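# Seat the gray box in the table frame's rails

## Task

Place the gray box inside the frame on the table so it sits flush against the frame's rear wall, with each of its two bottom flanges in one rail's slot, and let it stand upright and level.

## Robot and tools

Robot: two seven-joint arms, left_arm and right_arm, each ending in a two-finger gripper. Measured base positions in the scene frame are left_arm (+0.056, +0.273, 0) m and right_arm (+0.025, -0.309, 0) m, each with an almost zero yaw. The scene frame has its origin at table-top height, midway between the nominal bases. +x points out over the table, +z points up, and left_arm is on the +y side. Image left and right do not match the arm names.

Frames: hand poses, velocities and Hand targets in results are given in each arm's own base frame. Fixed cameras and the table use the scene frame. Motion offsets use the axes of that arm's current Hand target. The gripper's fingers point along its +z and close along its y. end_effector_position is the point between the closed pads, about 2 cm short of the fingertips. When the fingers close, the tips reach roughly 10 mm further along +z, mostly while the gap is still over 40 mm. The printed pose can be off by a few centimetres, more at long reach.

Row layout, shared by execute_actions and move: one list of 14 numbers covers both arms. The first 7 are left_arm and the last 7 are right_arm, each as dx, dy, dz, rx, ry, rz, opening. The six pose numbers are an offset, not a pose. They count from that arm's Hand target as it stood when the action or move began, along that target's own axes. Every value lies in [-1, 1], where 1.0 equals 0.6 m of travel or 180 degrees of turn. rx, ry, rz form a single rotation vector. opening is absolute: +1 is fully open (0.084 m) and -1 is closed. Sending 0 for all six pose numbers re-commands the current Hand target. A 0 opening is a real half-open command, so to keep a gripper as it is, repeat its present opening.

execute_actions(actions, cameras): actions is a list of actions. Each action has up to 15 rows, one per 1/30 s step. A short action keeps its last row until 15 steps have passed. All rows of an action count from the same start, not from each other, and repeating an offset in a new action moves the arm further. Images come back only if actions is empty or cameras names them. ["all"] gives every camera and [] gives none. An unknown camera name voids the call.

move(target, speed, blend, opening_speed, blocking, cameras): this drives each gripper in a straight line toward its offset. target is one 14-number row or a list of up to 15 rows, all counted from the same starting Hand targets. speed is in m/s, 0.002 to 1, default 0.25. Turning is capped at twice that value in rad/s. Give one number or one per target. blend is in metres and rounds corners in a list; 0 stops at each target. opening_speed is on the -1..+1 scale per second, at least 0.2. The whole path is capped at 10 s. The move does not avoid obstacles or the other arm. Grippers lag and overshoot more at higher speed, especially near full reach. The result adds a move: line giving the outcome (done, off_target, moving, held, fault) and any limits. done means the arm is at rest within 3 mm and 2 degrees of its target. limits=paced means the pose was clipped, and limits=held means a check withheld steps. blocking=false returns after about 0.5 s while the motion continues.

wait(seconds 0 to 10) lets the scene run with the last commands held. stop brakes a running move. zoom_image(camera, region [x0,y0,x1,y1]) enlarges part of a camera's newest image, at most 504 by 504 px. clear_fault(arm) clears a torque fault that a result has reported. finished_scene(scene) takes the current scene's number and ends the scene for good.

Control details: each step, the command is clipped to within 70 mm and 16 degrees of the measured pose, then solved with damped IK that puts position first. Hand target in a result is the last commanded pose after clipping. A gripper often stops short of it. Waiting does not close that gap, but any new action, even all zeros, pushes again. Add the missing distance if needed. An arm that is blocked keeps pushing until you command its target back past the gripper. Large wrist turns can swing the elbow.

Gripping: grip_measured uses the same scale as opening. To hold something, command clearly less than grip_measured; the lower the command, the harder the squeeze, up to about 24 N per pad. Fast closes can hit harder.

Results: they report end_effector_position, quat_wxyz, velocities, Joint positions (the last entry is the finger gap in metres), joint torques (positive toward larger angles, noisy and offset), Tool commands, and grip_measured. A Joint velocities line reading "within noise" means the arm is still. Calls that ran actions also list some per-step positions. Wrist depth gives a 7x7 grid of distances in mm, 172 to 3000, with '-' where there is no reading. Cameras are cam_head_left, cam_head_right, cam_high, cam_low, cam_left_wrist and cam_right_wrist, each 896x504.

Avoid: dropping the box or letting go while it still moves, and hitting the table, frame or stand hard. Do not let anything leave the table. Any contact or squeeze between the two arms can fail the task. Contact torque at a joint limit (waist 40.8, shoulder 41, elbow 26.1, wrist pitch 14 N m, among others) causes a TORQUE FAULT that stops the arm until clear_fault. Holding a motor at its limit for 1 s, or overloading it for a long time, does the same. Loads and stretched arms heat motors: MOTOR HOT appears at 65 °C, and at 80 °C the arm brakes for 30 to 60 s or more. Loose objects may get pushed now and then.

Each tool is called after "Request:" as a command line: name --argument value for each argument, lists and objects as JSON in quotes; but a table of rows of numbers goes row by row, as --pt "numbers of a row", without its own name.

## Session

Request:
execute_actions --actions '[]'

Scene clock: 0.00 s.
left_arm: end_effector_position=(+0.5866, +0.1256, +0.1140) grip_measured=+1.00 end_effector_quat_wxyz=(+0.303, +0.665, -0.632, +0.259) | right_arm: end_effector_position=(+0.5038, +0.1661, +0.2631) grip_measured=+1.00 end_effector_quat_wxyz=(-0.035, +0.008, +0.999, -0.005)
Joint positions: left_arm=[0.534 0.91 -0.093 2.01 -0.617 1.571 2.133 0.084] | right_arm=[0.248 0.244 0.075 1.536 -0.005 1.363 -2.803 0.084]
Joint velocities: within noise
Joint torques (N m): no reading
Motor temperatures (°C): left_arm=[35 40 37 39 37 36 40] | right_arm=[33 38 38 34 39 34 41]
Wrist depth (mm): cam_left_wrist=[493 511 496 341 468 503 461 / 433 444 438 369 472 499 474 / 382 392 376 305 424 437 450 / 338 345 352 317 277 379 389 / 307 312 319 319 296 254 341 / 277 282 288 293 298 291 301 / 257 262 266 272 275 280 284] | cam_right_wrist=[412 411 409 409 408 407 398 / 407 407 406 405 404 403 389 / 404 402 402 402 399 398 331 / 400 399 399 397 397 393 394 / 397 395 395 394 392 341 391 / 392 392 391 390 389 386 387 / 389 389 387 387 386 384 384]
Hand target: left_arm +0.5866, +0.1256, +0.1140; +0.303, +0.665, -0.632, +0.259 | right_arm +0.5038, +0.1661, +0.2631; -0.035, +0.008, +0.999, -0.005
Tool commands: left_gripper/opening=+1.0 right_gripper/opening=+1.0

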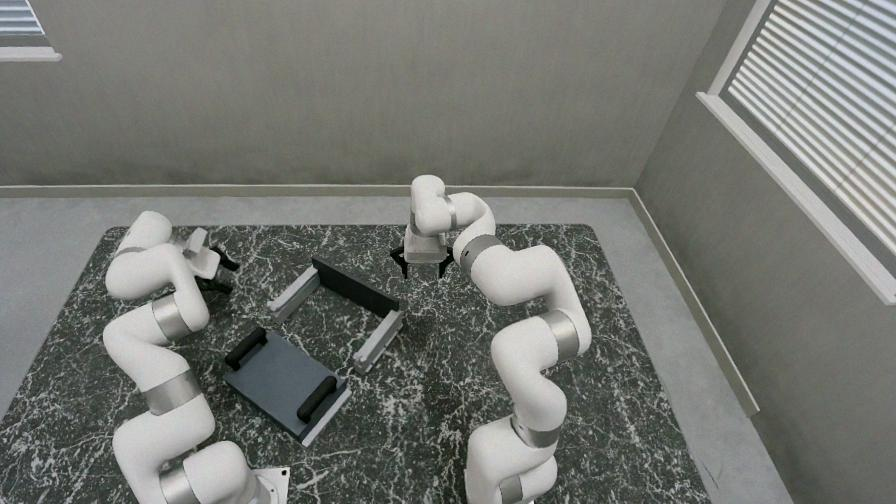

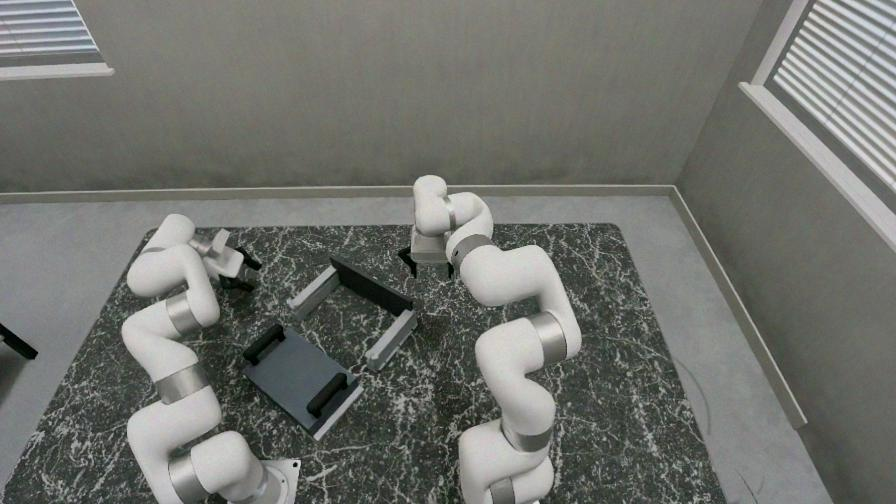

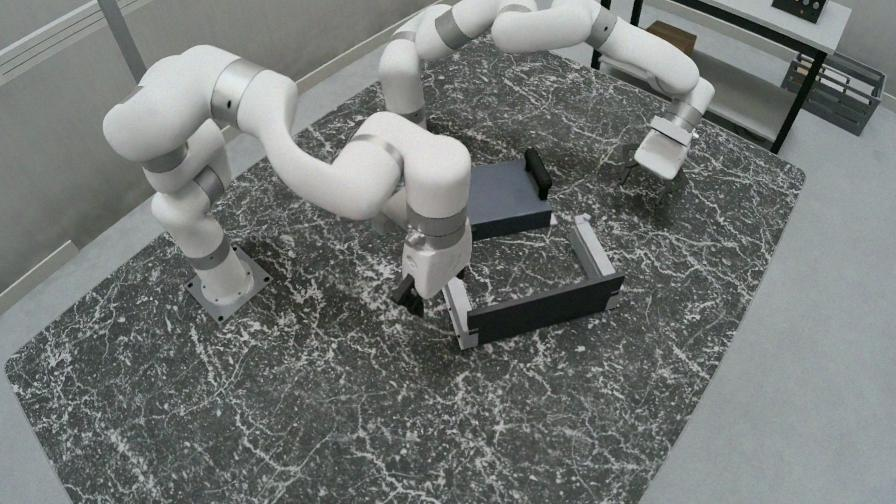

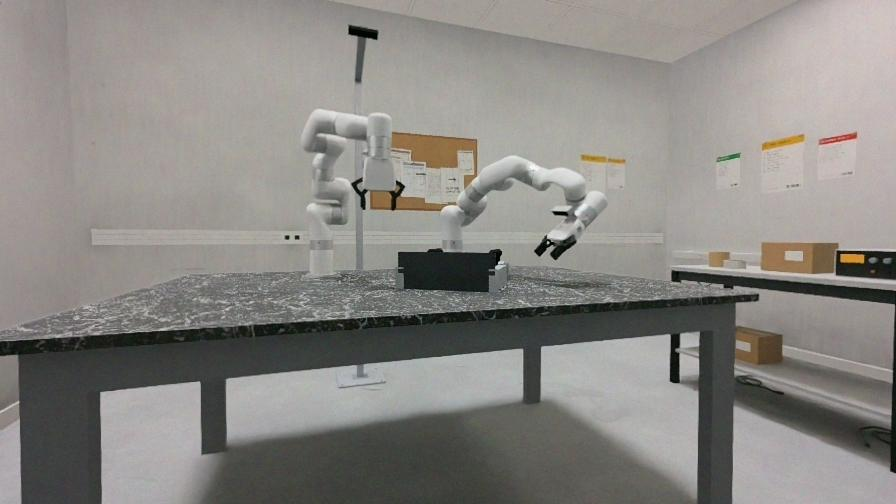

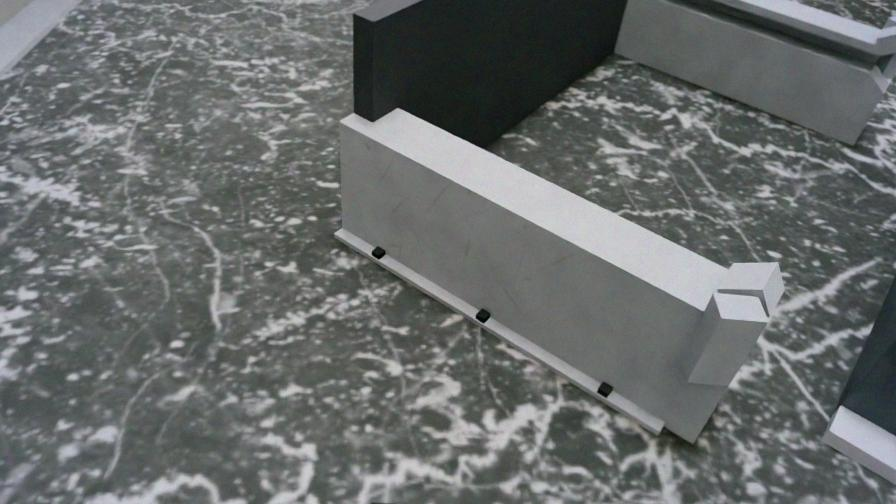

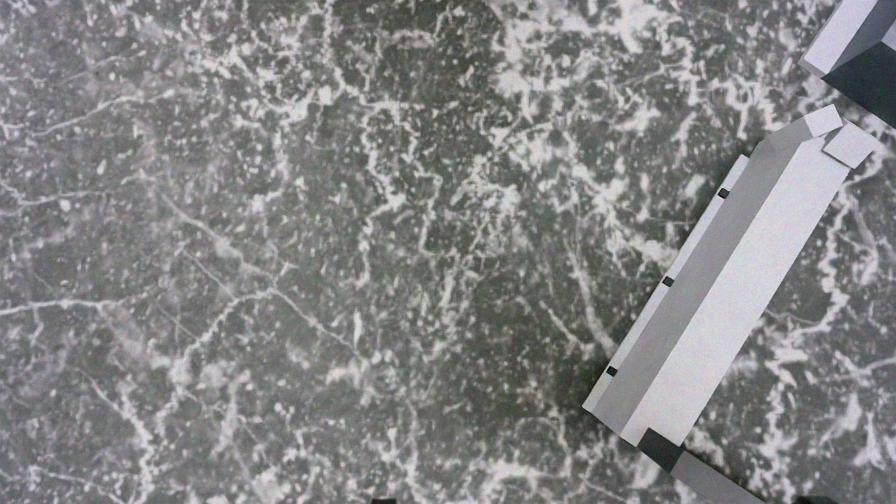

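Request:
zoom_image --camera "cam_head_left" --region '[200, 230, 440, 450]'

Request:
zoom_image --camera "cam_head_right" --region '[220, 230, 460, 450]'

Request:
zoom_image --camera "cam_high" --region '[420, 130, 660, 360]'

Request:
zoom_image --camera "cam_left_wrist" --region '[560, 0, 896, 504]'

Scaled by 2.100 from the camera's 896x504 image, which has a finer 1280x720 frame.

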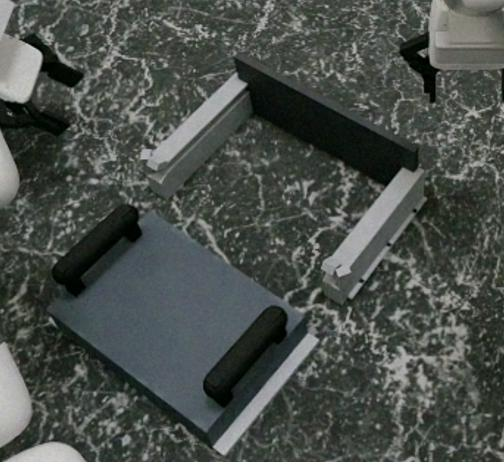

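Scaled by 2.100 from the camera's 896x504 image, which has a finer 1280x720 frame.

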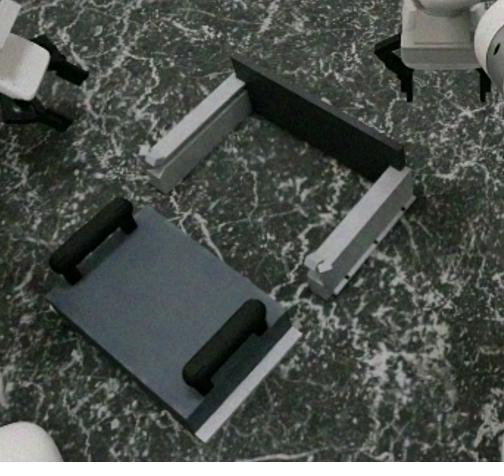

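Scaled by 2.100 from the camera's 896x504 image, which has a finer 1280x720 frame.

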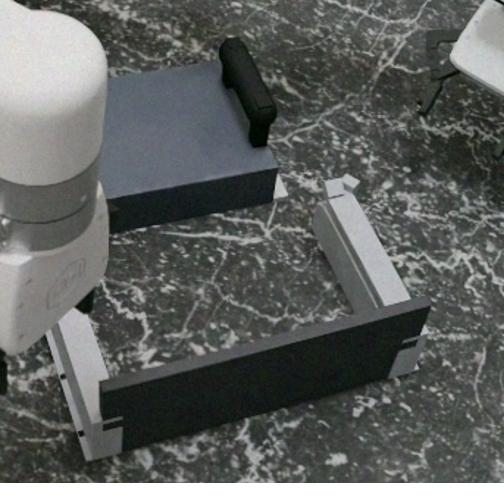

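Scaled by 1.000.

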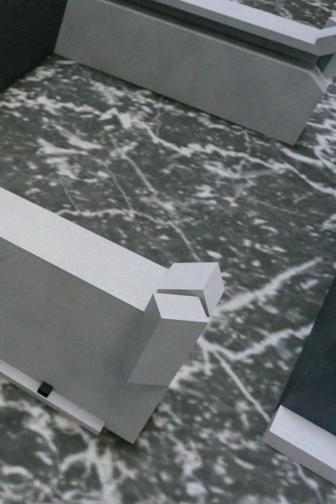

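Request:
move --target '[0.254,0.428,-0.136,0.147,-0.227,-0.283,1,0.478,0.498,-0.034,-0.0097,-0.0207,0.178,1]' --speed 0.35 --cameras '["cam_head_left","cam_high","cam_left_wrist","cam_right_wrist"]'

Scene clock: 75.27 s.
left_arm: end_effector_position=(+0.3438, +0.0765, +0.2997) grip_measured=+1.00 end_effector_quat_wxyz=(+0.000, +0.959, -0.284, +0.000) | right_arm: end_effector_position=(+0.2239, +0.4697, +0.3003) grip_measured=+1.00 end_effector_quat_wxyz=(+0.000, +0.284, +0.959, +0.000)
Joint positions: left_arm=[0.377 -0.436 -0.129 0.906 -0.055 1.339 0.849 0.084] | right_arm=[0.724 0.154 0.44 1.495 -0.067 1.356 -1.392 0.084]
Joint torques (N m): left_arm=[7.1 -13.48 -1.4 26.95 1.74 -0.82 -1] | right_arm=[4.64 -22.14 2.49 24.3 -1.62 -0.66 1.16]
Motor temperatures (°C): left_arm=[35 46 37 48 37 36 40] | right_arm=[33 41 38 42 39 34 41]
Wrist depth (mm): cam_left_wrist=[429 429 427 428 427 427 427 / 428 429 429 429 428 427 428 / 429 429 429 429 370 370 427 / 429 429 428 428 315 370 369 / 429 428 428 429 318 370 369 / 430 429 429 429 370 370 370 / 430 430 429 429 370 370 370] | cam_right_wrist=[430 431 430 330 420 430 429 / 429 431 430 419 428 429 429 / 431 429 430 429 429 428 428 / 429 429 431 428 429 428 429 / 430 430 429 420 370 370 369 / 427 429 429 315 369 368 368 / 428 428 428 312 369 369 368]
Hand target: left_arm +0.3438, +0.0765, +0.2997; +0.000, +0.959, -0.284, +0.000 | right_arm +0.2238, +0.4697, +0.3003; +0.000, +0.284, +0.959, +0.000
Off the commanded pose: left_arm 0.000 m, 0 deg | right_arm 0.000 m, 0 deg.
move: done
Images, in order (width x height): cam_head_left 896x504, cam_high 896x504, cam_left_wrist 896x504, cam_right_wrist 896x504.

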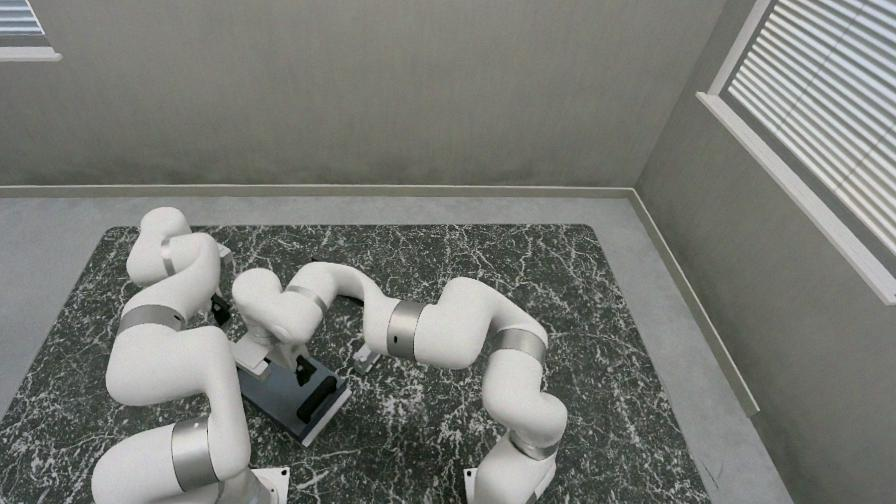

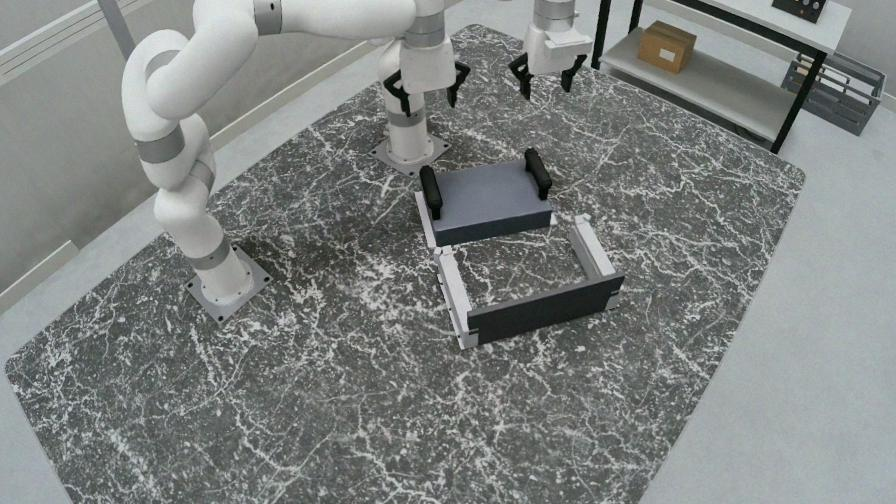

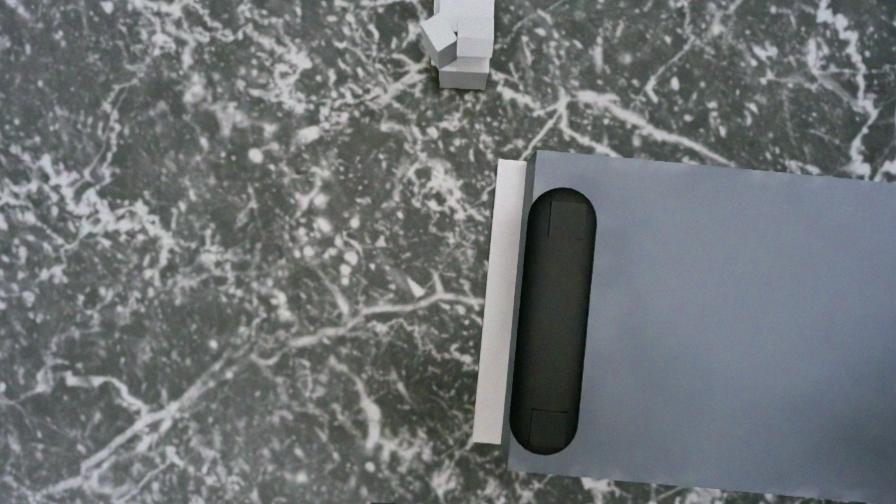

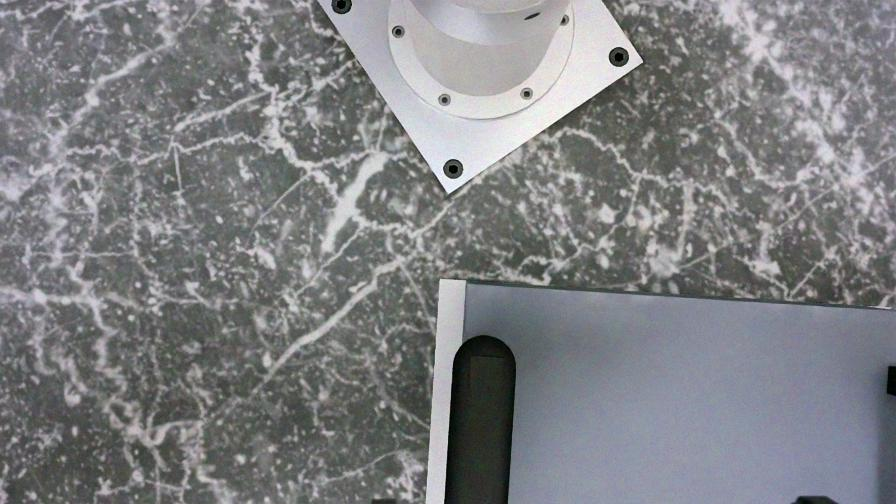

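Request:
move --target '[0.0533,0.0267,0.2,0,0,0.0206,1,-0.0667,-0.0317,0.2,0,0,-0.979,1]' --speed 0.4 --cameras '["cam_head_left","cam_left_wrist","cam_right_wrist"]'

Scene clock: 115.63 s.
left_arm: end_effector_position=(+0.3619, +0.0457, +0.1797) grip_measured=+1.00 end_effector_quat_wxyz=(+0.000, +0.949, -0.315, +0.000) | right_arm: end_effector_position=(+0.2470, +0.4320, +0.1802) grip_measured=+1.00 end_effector_quat_wxyz=(+0.000, +0.949, -0.315, +0.000)
Joint positions: left_arm=[0.334 -0.308 -0.2 0.664 -0.072 0.967 0.826 0.084] | right_arm=[0.478 0.161 0.6 1.138 -0.107 1.008 -4.512 0.084]
Joint torques (N m): left_arm=[-6.41 -5.58 -1.6 18.45 1.81 -3.47 -1.02] | right_arm=[-4.51 -30.94 3.18 14.89 1.86 -2.99 -1.41]
Wrist depth (mm): cam_left_wrist=[310 309 309 309 309 309 308 / 310 309 309 308 308 309 308 / 310 309 309 309 308 309 308 / 310 310 310 310 251 251 251 / 310 310 310 310 194 251 251 / 310 310 309 310 194 251 251 / 311 310 310 310 193 251 251] | cam_right_wrist=[307 308 309 308 238 308 309 / 308 309 308 309 308 309 309 / 308 308 309 309 308 308 308 / 250 250 250 250 309 308 309 / 250 250 250 250 196 308 308 / 250 250 250 250 195 308 308 / 249 250 249 250 195 309 308]
Hand target: left_arm +0.3619, +0.0457, +0.1797; +0.000, +0.949, -0.315, +0.000 | right_arm +0.2470, +0.4320, +0.1802; +0.000, +0.949, -0.315, +0.000
Off the commanded pose: left_arm 0.000 m, 0 deg | right_arm 0.000 m, 0 deg.
move: done
Images, in order (width x height): cam_head_left 896x504, cam_left_wrist 896x504, cam_right_wrist 896x504.

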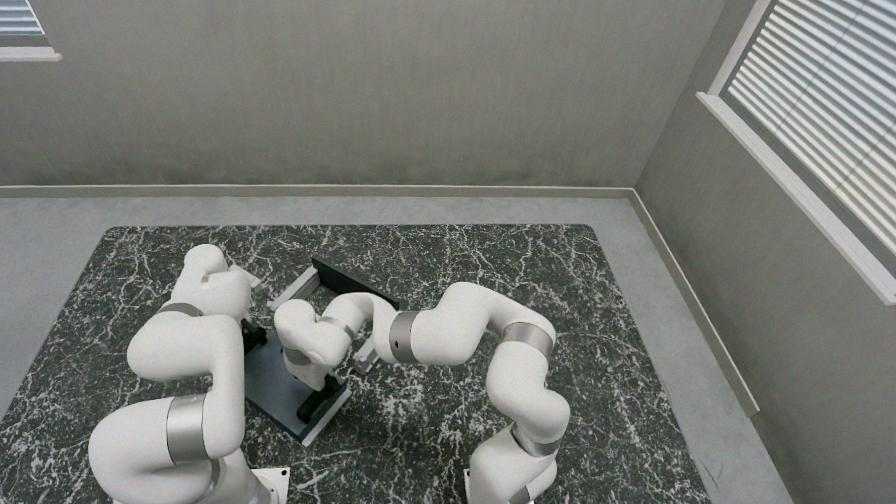

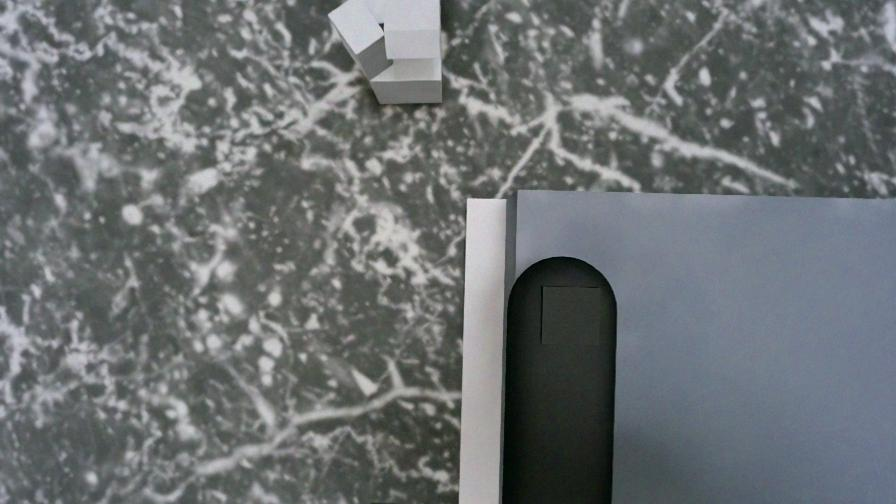

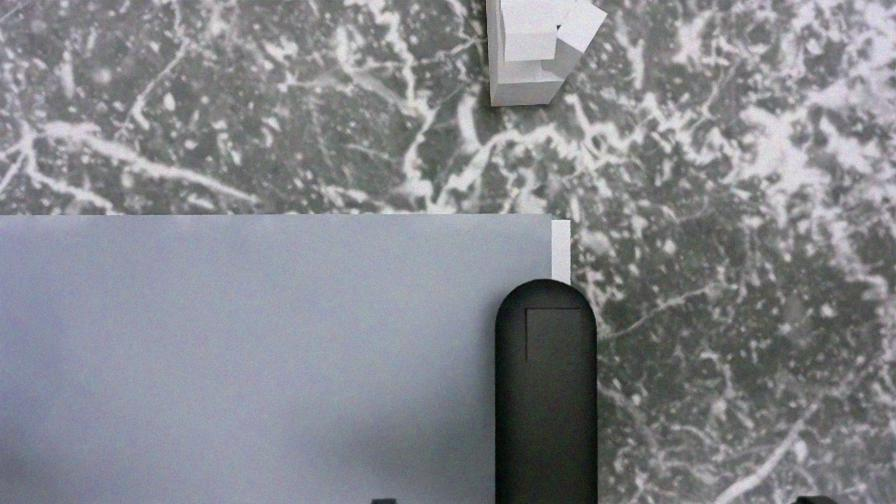

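Request:
move --pt "0.004 0.002 0.1333 0 0 0 1 -0.0067 -0.005 0.1333 0 0 0 1" --pt "0.004 0.002 0.1333 0 0 0 -0.9 -0.0067 -0.005 0.1333 0 0 0 -0.9" --opening_speed 2 --cameras '["cam_low","cam_high","cam_left_wrist","cam_right_wrist"]'

Request:
zoom_image --camera "cam_low" --region '[380, 235, 530, 305]'

Request:
zoom_image --camera "cam_left_wrist" --region '[260, 0, 560, 200]'

Request:
zoom_image --camera "cam_high" --region '[400, 190, 640, 360]'

Scene clock: 165.03 s.
left_arm: end_effector_position=(+0.3632, +0.0435, +0.0998) grip_measured=-0.27 end_effector_quat_wxyz=(+0.000, +0.949, -0.315, +0.000) | right_arm: end_effector_position=(+0.2455, +0.4367, +0.1002) grip_measured=-0.23 end_effector_quat_wxyz=(+0.000, +0.949, -0.315, +0.000)
Joint positions: left_arm=[0.338 -0.145 -0.222 0.554 -0.048 0.696 0.797 0.032] | right_arm=[0.514 0.309 0.57 1.061 -0.228 0.812 -4.421 0.034]
Joint torques (N m): left_arm=[-16.8 -7.51 -17.51 0.58 -5.13 9.29 -0.72] | right_arm=[0.5 -21.63 0.69 22.17 -1.39 -11.86 1.06]
Motor temperatures (°C): left_arm=[35 41 37 47 37 37 40] | right_arm=[33 41 38 40 39 35 41]
Wrist depth (mm): cam_left_wrist=[231 231 231 226 230 230 229 / 231 231 231 231 230 230 230 / 231 231 231 231 230 230 230 / 231 231 231 230 - - - / 232 231 231 - - - - / 232 231 231 - - - - / 231 231 231 - - - -] | cam_right_wrist=[228 228 229 228 229 229 229 / 228 228 228 228 229 229 229 / 228 228 228 228 228 228 229 / - - - - 229 229 229 / - - - - - 229 229 / - - - - - 229 229 / - - - - - 229 229]
Hand target: left_arm +0.3631, +0.0434, +0.0997; +0.000, +0.949, -0.315, +0.000 | right_arm +0.2456, +0.4368, +0.1003; +0.000, +0.949, -0.315, +0.000
Off the commanded pose: left_arm 0.000 m, 0 deg | right_arm 0.000 m, 0 deg.
move: done
Images, in order (width x height): cam_high 896x504, cam_low 896x504, cam_left_wrist 896x504, cam_right_wrist 896x504.

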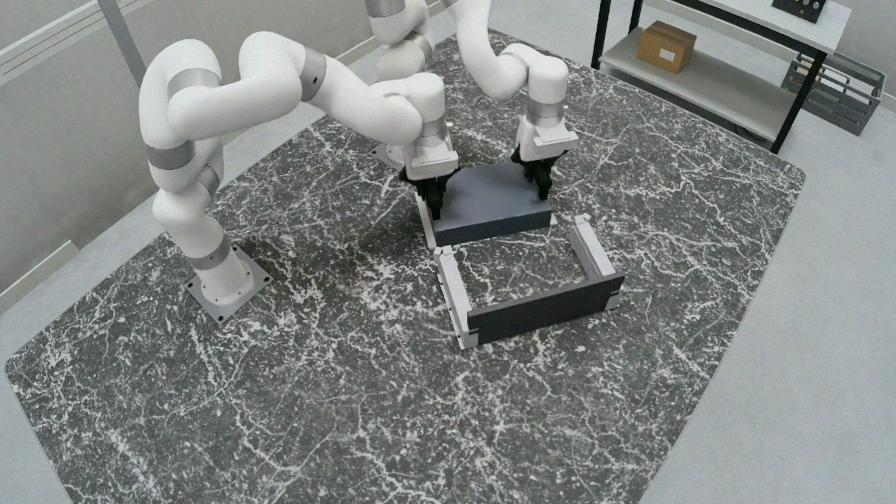

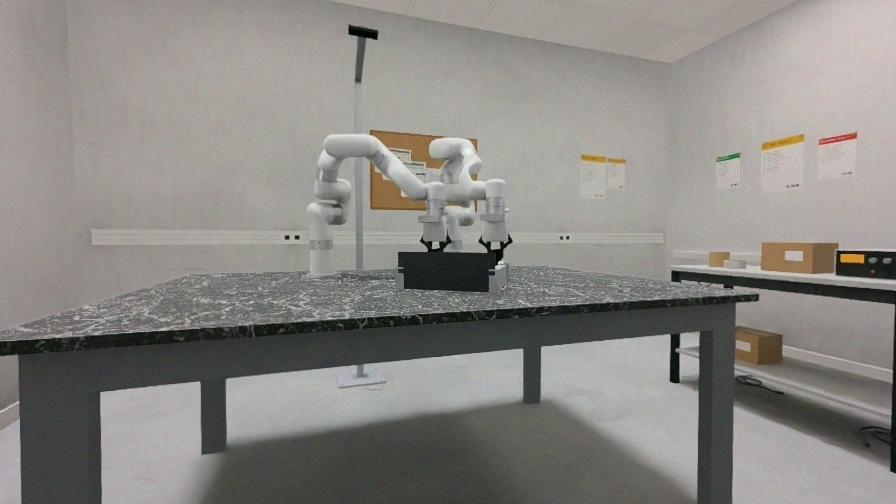

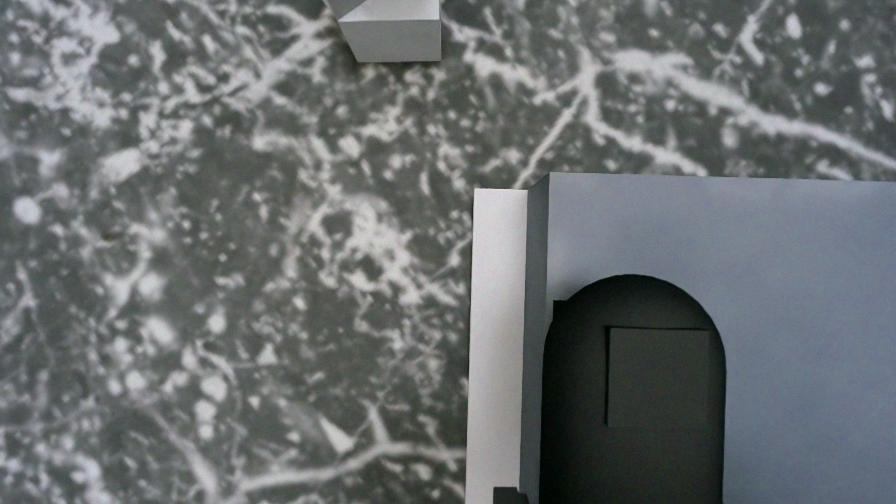

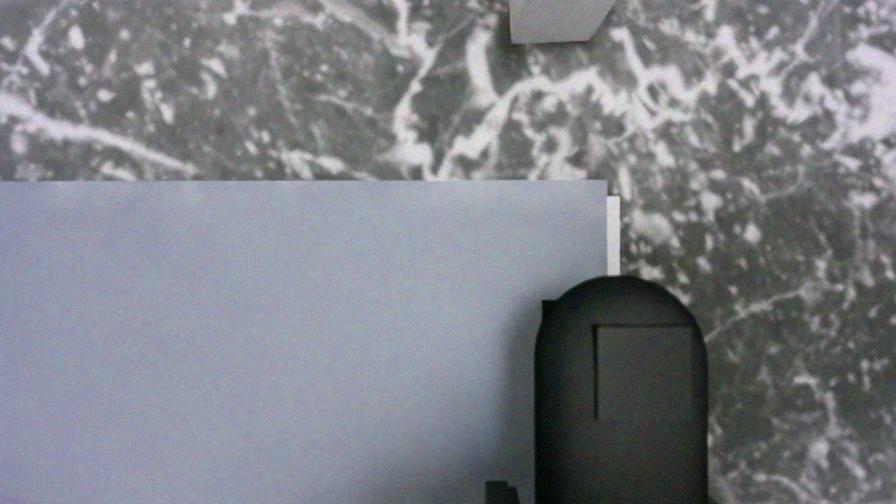

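Scaled by 3.360 from the camera's 896x504 image, which has a finer 1280x720 frame.

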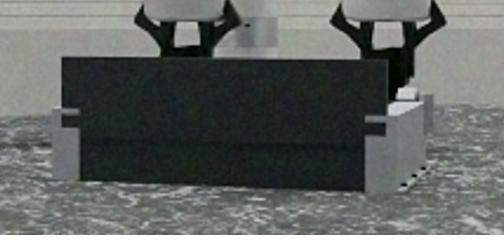

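Scaled by 1.680 from the camera's 896x504 image, which has a finer 1280x720 frame.

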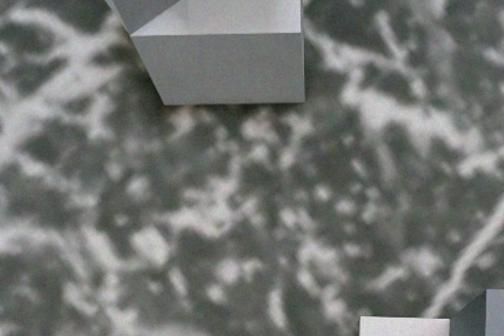

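Scaled by 2.100 from the camera's 896x504 image, which has a finer 1280x720 frame.

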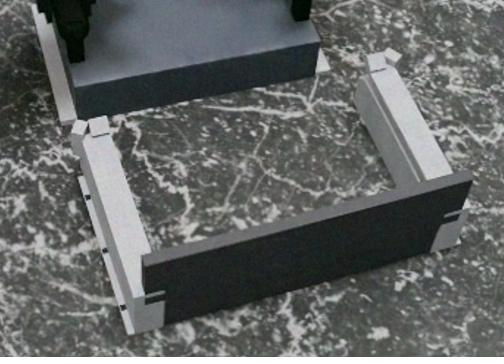

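Request:
move --pt "0 0 -0.075 0 0 0 -0.9 0 0 -0.075 0 0 0 -0.9" --pt "-0.0057 -0.0417 -0.075 0 0 -0.0089 -0.9 0.0057 -0.0417 -0.075 0 0 -0.0089 -0.9" --blend 0.01 --speed 0.12 --cameras '["cam_head_left","cam_high","cam_left_wrist","cam_right_wrist"]'

Request:
zoom_image --camera "cam_high" --region '[400, 190, 520, 300]'

Request:
zoom_image --camera "cam_high" --region '[520, 170, 640, 280]'

Request:
zoom_image --camera "cam_head_left" --region '[220, 240, 420, 440]'

Scene clock: 210.37 s.
left_arm: end_effector_position=(+0.3754, +0.0654, +0.1447) grip_measured=-0.27 end_effector_quat_wxyz=(+0.000, +0.953, -0.302, +0.000) | right_arm: end_effector_position=(+0.2630, +0.4543, +0.1449) grip_measured=-0.27 end_effector_quat_wxyz=(+0.001, +0.953, -0.302, +0.000)
Joint positions: left_arm=[0.363 -0.191 -0.188 0.66 -0.047 0.848 0.822 0.032] | right_arm=[0.511 0.312 0.582 1.207 -0.208 0.957 -4.478 0.032]
Joint torques (N m): left_arm=[-5.28 -5.89 -10.61 11.03 -2.4 9.24 0.99] | right_arm=[3.13 -32.33 0.83 47.74 -3.37 -12.33 -1.53]
Motor temperatures (°C): left_arm=[36 41 42 41 38 43 40] | right_arm=[33 40 38 49 39 51 41]
Wrist depth (mm): cam_left_wrist=[276 276 275 233 275 275 274 / 276 276 275 275 275 274 274 / 276 276 275 275 275 274 274 / 276 276 276 275 - 172 - / 276 276 275 - - 172 172 / 276 276 276 - - 172 172 / 276 276 276 - - 172 172] | cam_right_wrist=[271 271 272 272 230 273 273 / 270 271 271 272 272 273 273 / 271 271 271 272 272 272 273 / - - - - 272 273 273 / - - - - - 273 273 / - - - - - 273 273 / - - - - - 273 273]
Hand target: left_arm +0.3753, +0.0654, +0.1447; +0.000, +0.953, -0.302, +0.000 | right_arm +0.2633, +0.4548, +0.1453; +0.000, +0.953, -0.302, +0.000
Off the commanded pose: left_arm 0.000 m, 0 deg | right_arm 0.001 m, 0 deg.
move: done
Images, in order (width x height): cam_head_left 896x504, cam_high 896x504, cam_left_wrist 896x504, cam_right_wrist 896x504.

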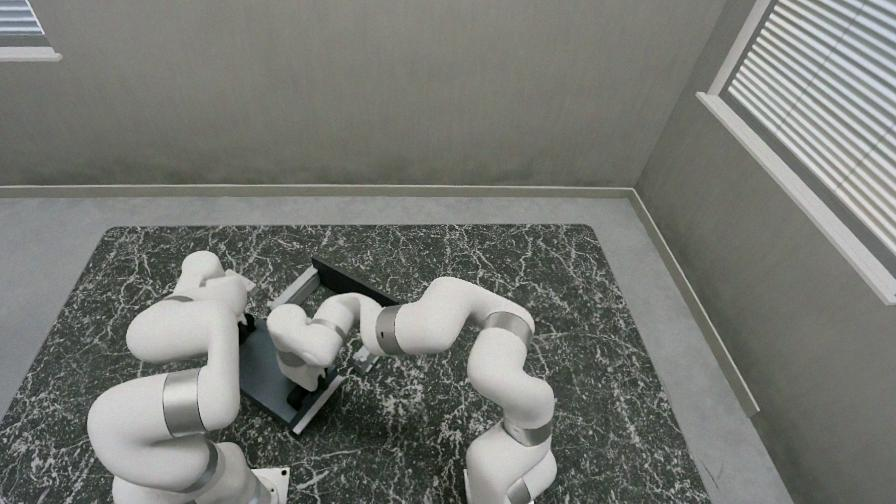

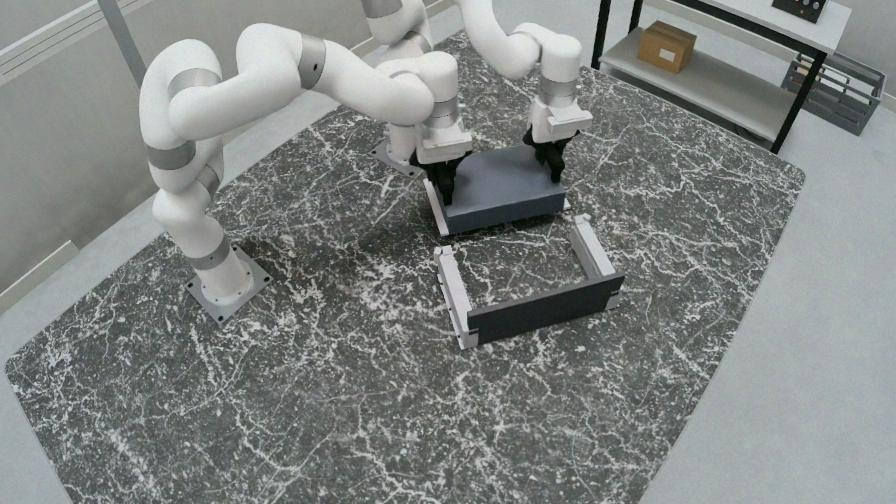

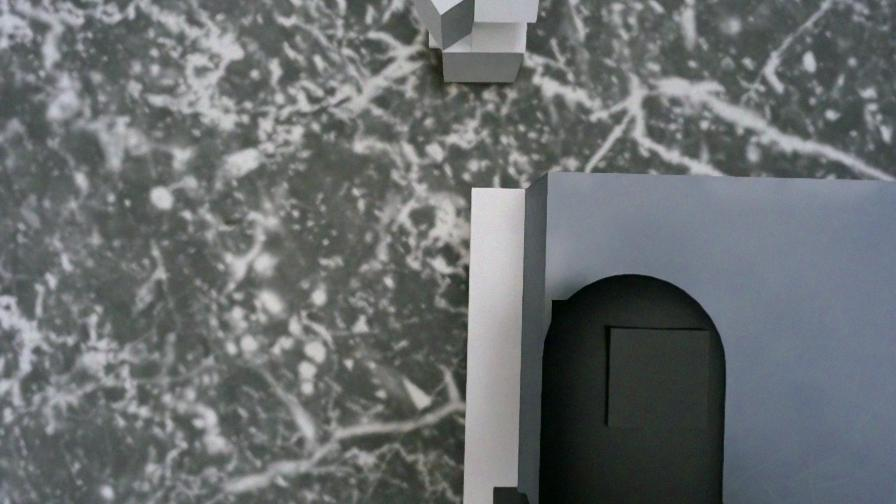

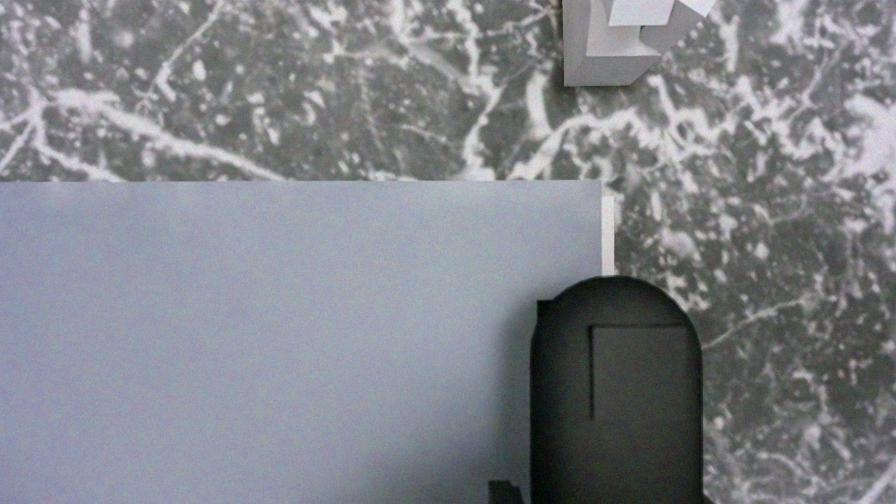

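Scaled by 4.200 from the camera's 896x504 image, which has a finer 1280x720 frame.

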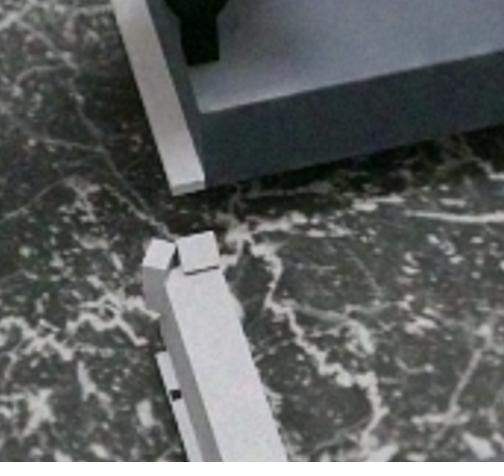

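Scaled by 4.200 from the camera's 896x504 image, which has a finer 1280x720 frame.

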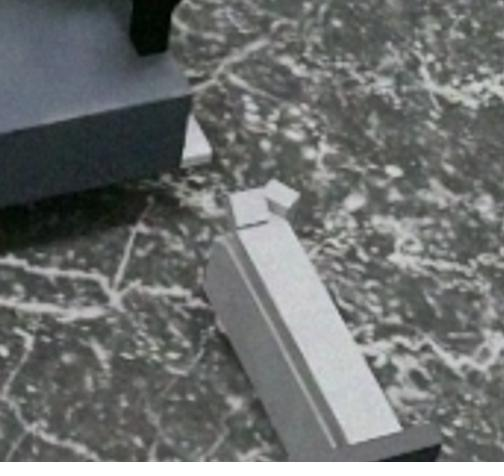

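Scaled by 2.520 from the camera's 896x504 image, which has a finer 1280x720 frame.

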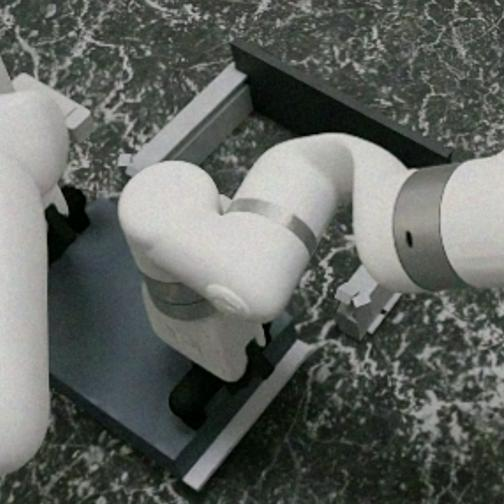

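Request:
move --pt "0.02 0.0108 0.0108 0 0 0 -0.9 0.02 0.0108 0.0108 0 0 0 -0.9" --pt "0.0717 0.0108 0.0108 0 0 0 -0.9 0.0717 0.0108 0.0108 0 0 0 -0.9" --blend 0.01 --speed 0.1 --cameras '["cam_high","cam_left_wrist","cam_right_wrist"]'

Request:
zoom_image --camera "cam_high" --region '[400, 190, 520, 300]'

Request:
zoom_image --camera "cam_high" --region '[520, 170, 640, 280]'

Scene clock: 308.73 s.
left_arm: end_effector_position=(+0.3706, +0.0631, +0.1408) grip_measured=-0.27 end_effector_quat_wxyz=(+0.004, +0.953, -0.303, -0.007) | right_arm: end_effector_position=(+0.2586, +0.4486, +0.1343) grip_measured=-0.27 end_effector_quat_wxyz=(+0.012, +0.953, -0.301, -0.005)
Joint positions: left_arm=[0.362 -0.19 -0.191 0.653 -0.048 0.856 0.822 0.032] | right_arm=[0.511 0.322 0.581 1.193 -0.208 0.957 -4.478 0.032]
Joint torques (N m): left_arm=[0.22 -12.01 1.04 21.1 -0.16 -1.85 0.07] | right_arm=[0.17 -28.5 2.91 19.89 0.11 -2.31 -0.11]
Motor temperatures (°C): left_arm=[35 41 37 45 37 42 40] | right_arm=[33 41 38 44 39 38 40]
Wrist depth (mm): cam_left_wrist=[267 267 268 228 268 269 269 / 268 268 268 269 269 269 269 / 268 268 269 269 269 269 270 / 268 269 269 269 - 172 173 / 269 269 269 - - 173 174 / 269 269 270 - - 173 174 / 270 270 270 - - 173 174] | cam_right_wrist=[256 258 260 261 228 264 265 / 256 258 260 261 263 264 265 / 256 258 260 261 263 264 265 / - - - - 263 265 266 / - - - - - 264 266 / - - - - - 264 266 / - - - - - 264 266]
Hand target: left_arm +0.3706, +0.0631, +0.1408; +0.004, +0.953, -0.303, -0.007 | right_arm +0.2586, +0.4486, +0.1343; +0.012, +0.953, -0.301, -0.005
Tool commands: left_gripper/opening=-0.9 right_gripper/opening=-0.9
OVER-TEMPERATURE FAULT: BRAKES ON. Before this call, joint 4 (elbow) of the left arm reached 80 °C; the stop lasted 46 seconds. The left arm may have sagged or run on as its brakes closed, and pressed harder on what it touched. The left arm ran none of this call's commands: an arm, its gripper or tool too, takes no command until a result says that it accepts commands again. OVER-TEMPERATURE FAULT: BRAKES ON. Before this call, joint 4 (elbow) of the right arm reached 80 °C; the stop lasted 46 seconds. The right arm may have sagged or run on as its brakes closed, and pressed harder on what it touched. The right arm ran none of this call's commands. In this call the stops together used 68 of the actions that the scene allows. The left arm's brakes are open: its gripper holds where the fault left it, with its grip as last carried out. The right arm's brakes are open: its gripper holds where the fault left it, with its grip as last carried out. Those arms accept commands again.
move: fault; path passed 0 of 2 targets
Images, in order (width x height): cam_high 896x504, cam_left_wrist 896x504, cam_right_wrist 896x504.

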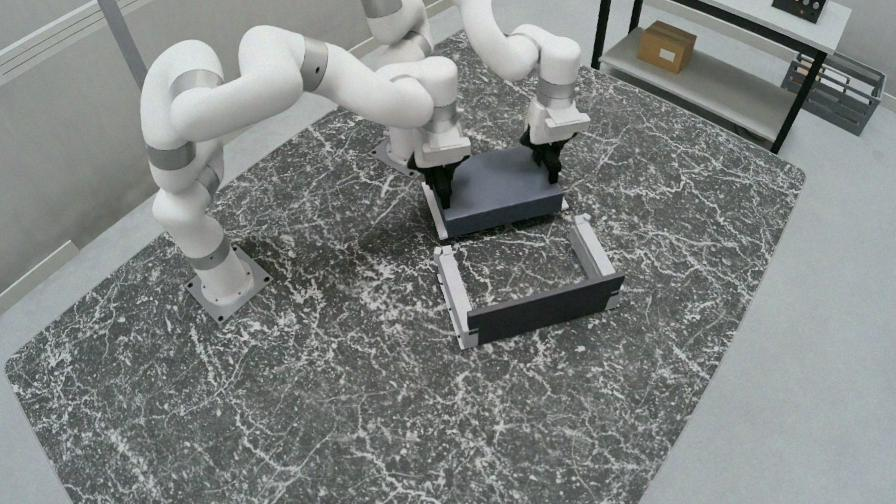

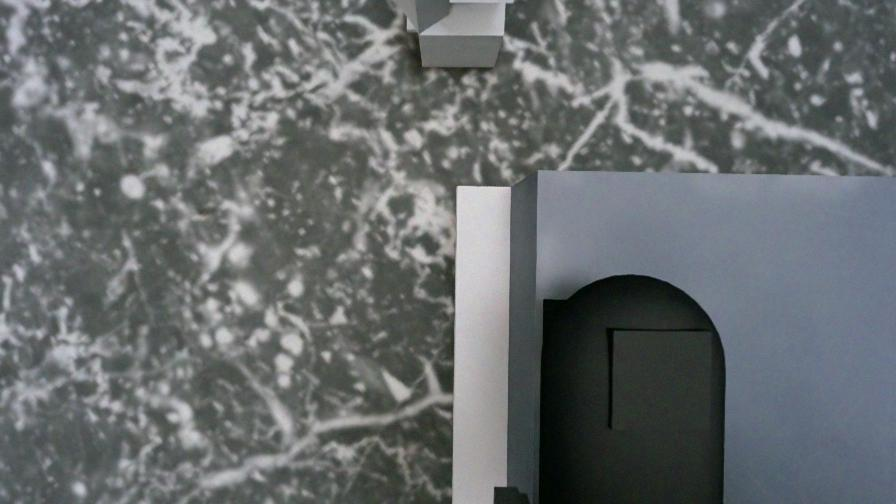

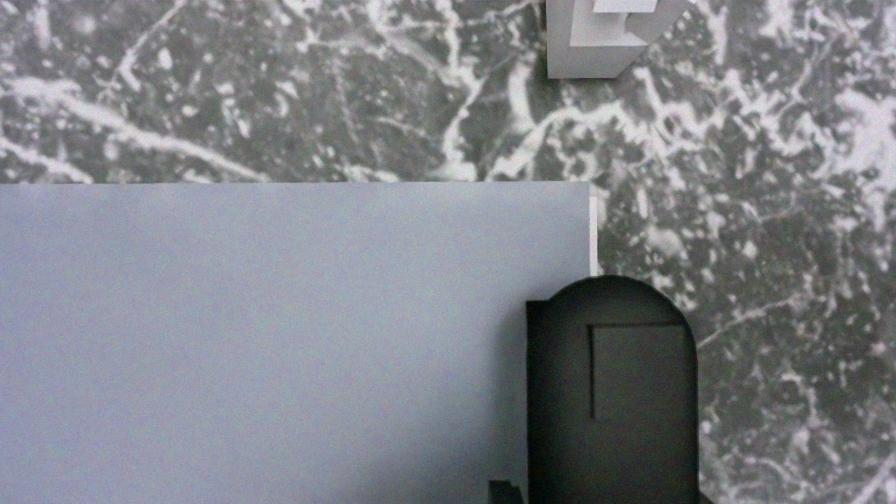

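Scaled by 4.200 from the camera's 896x504 image, which has a finer 1280x720 frame.

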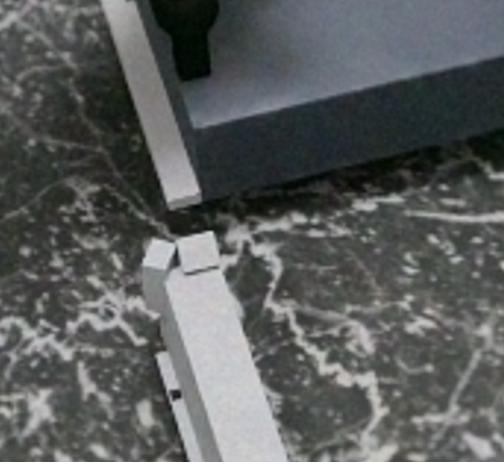

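Scaled by 4.200 from the camera's 896x504 image, which has a finer 1280x720 frame.

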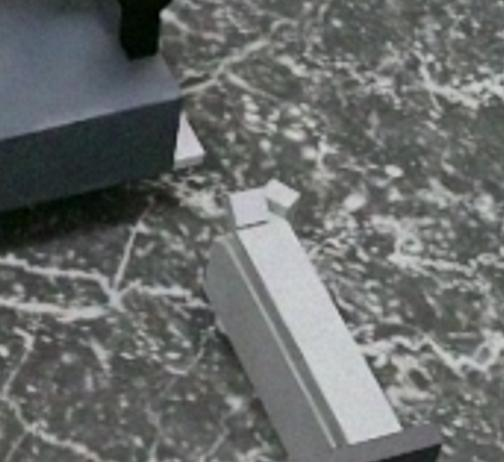

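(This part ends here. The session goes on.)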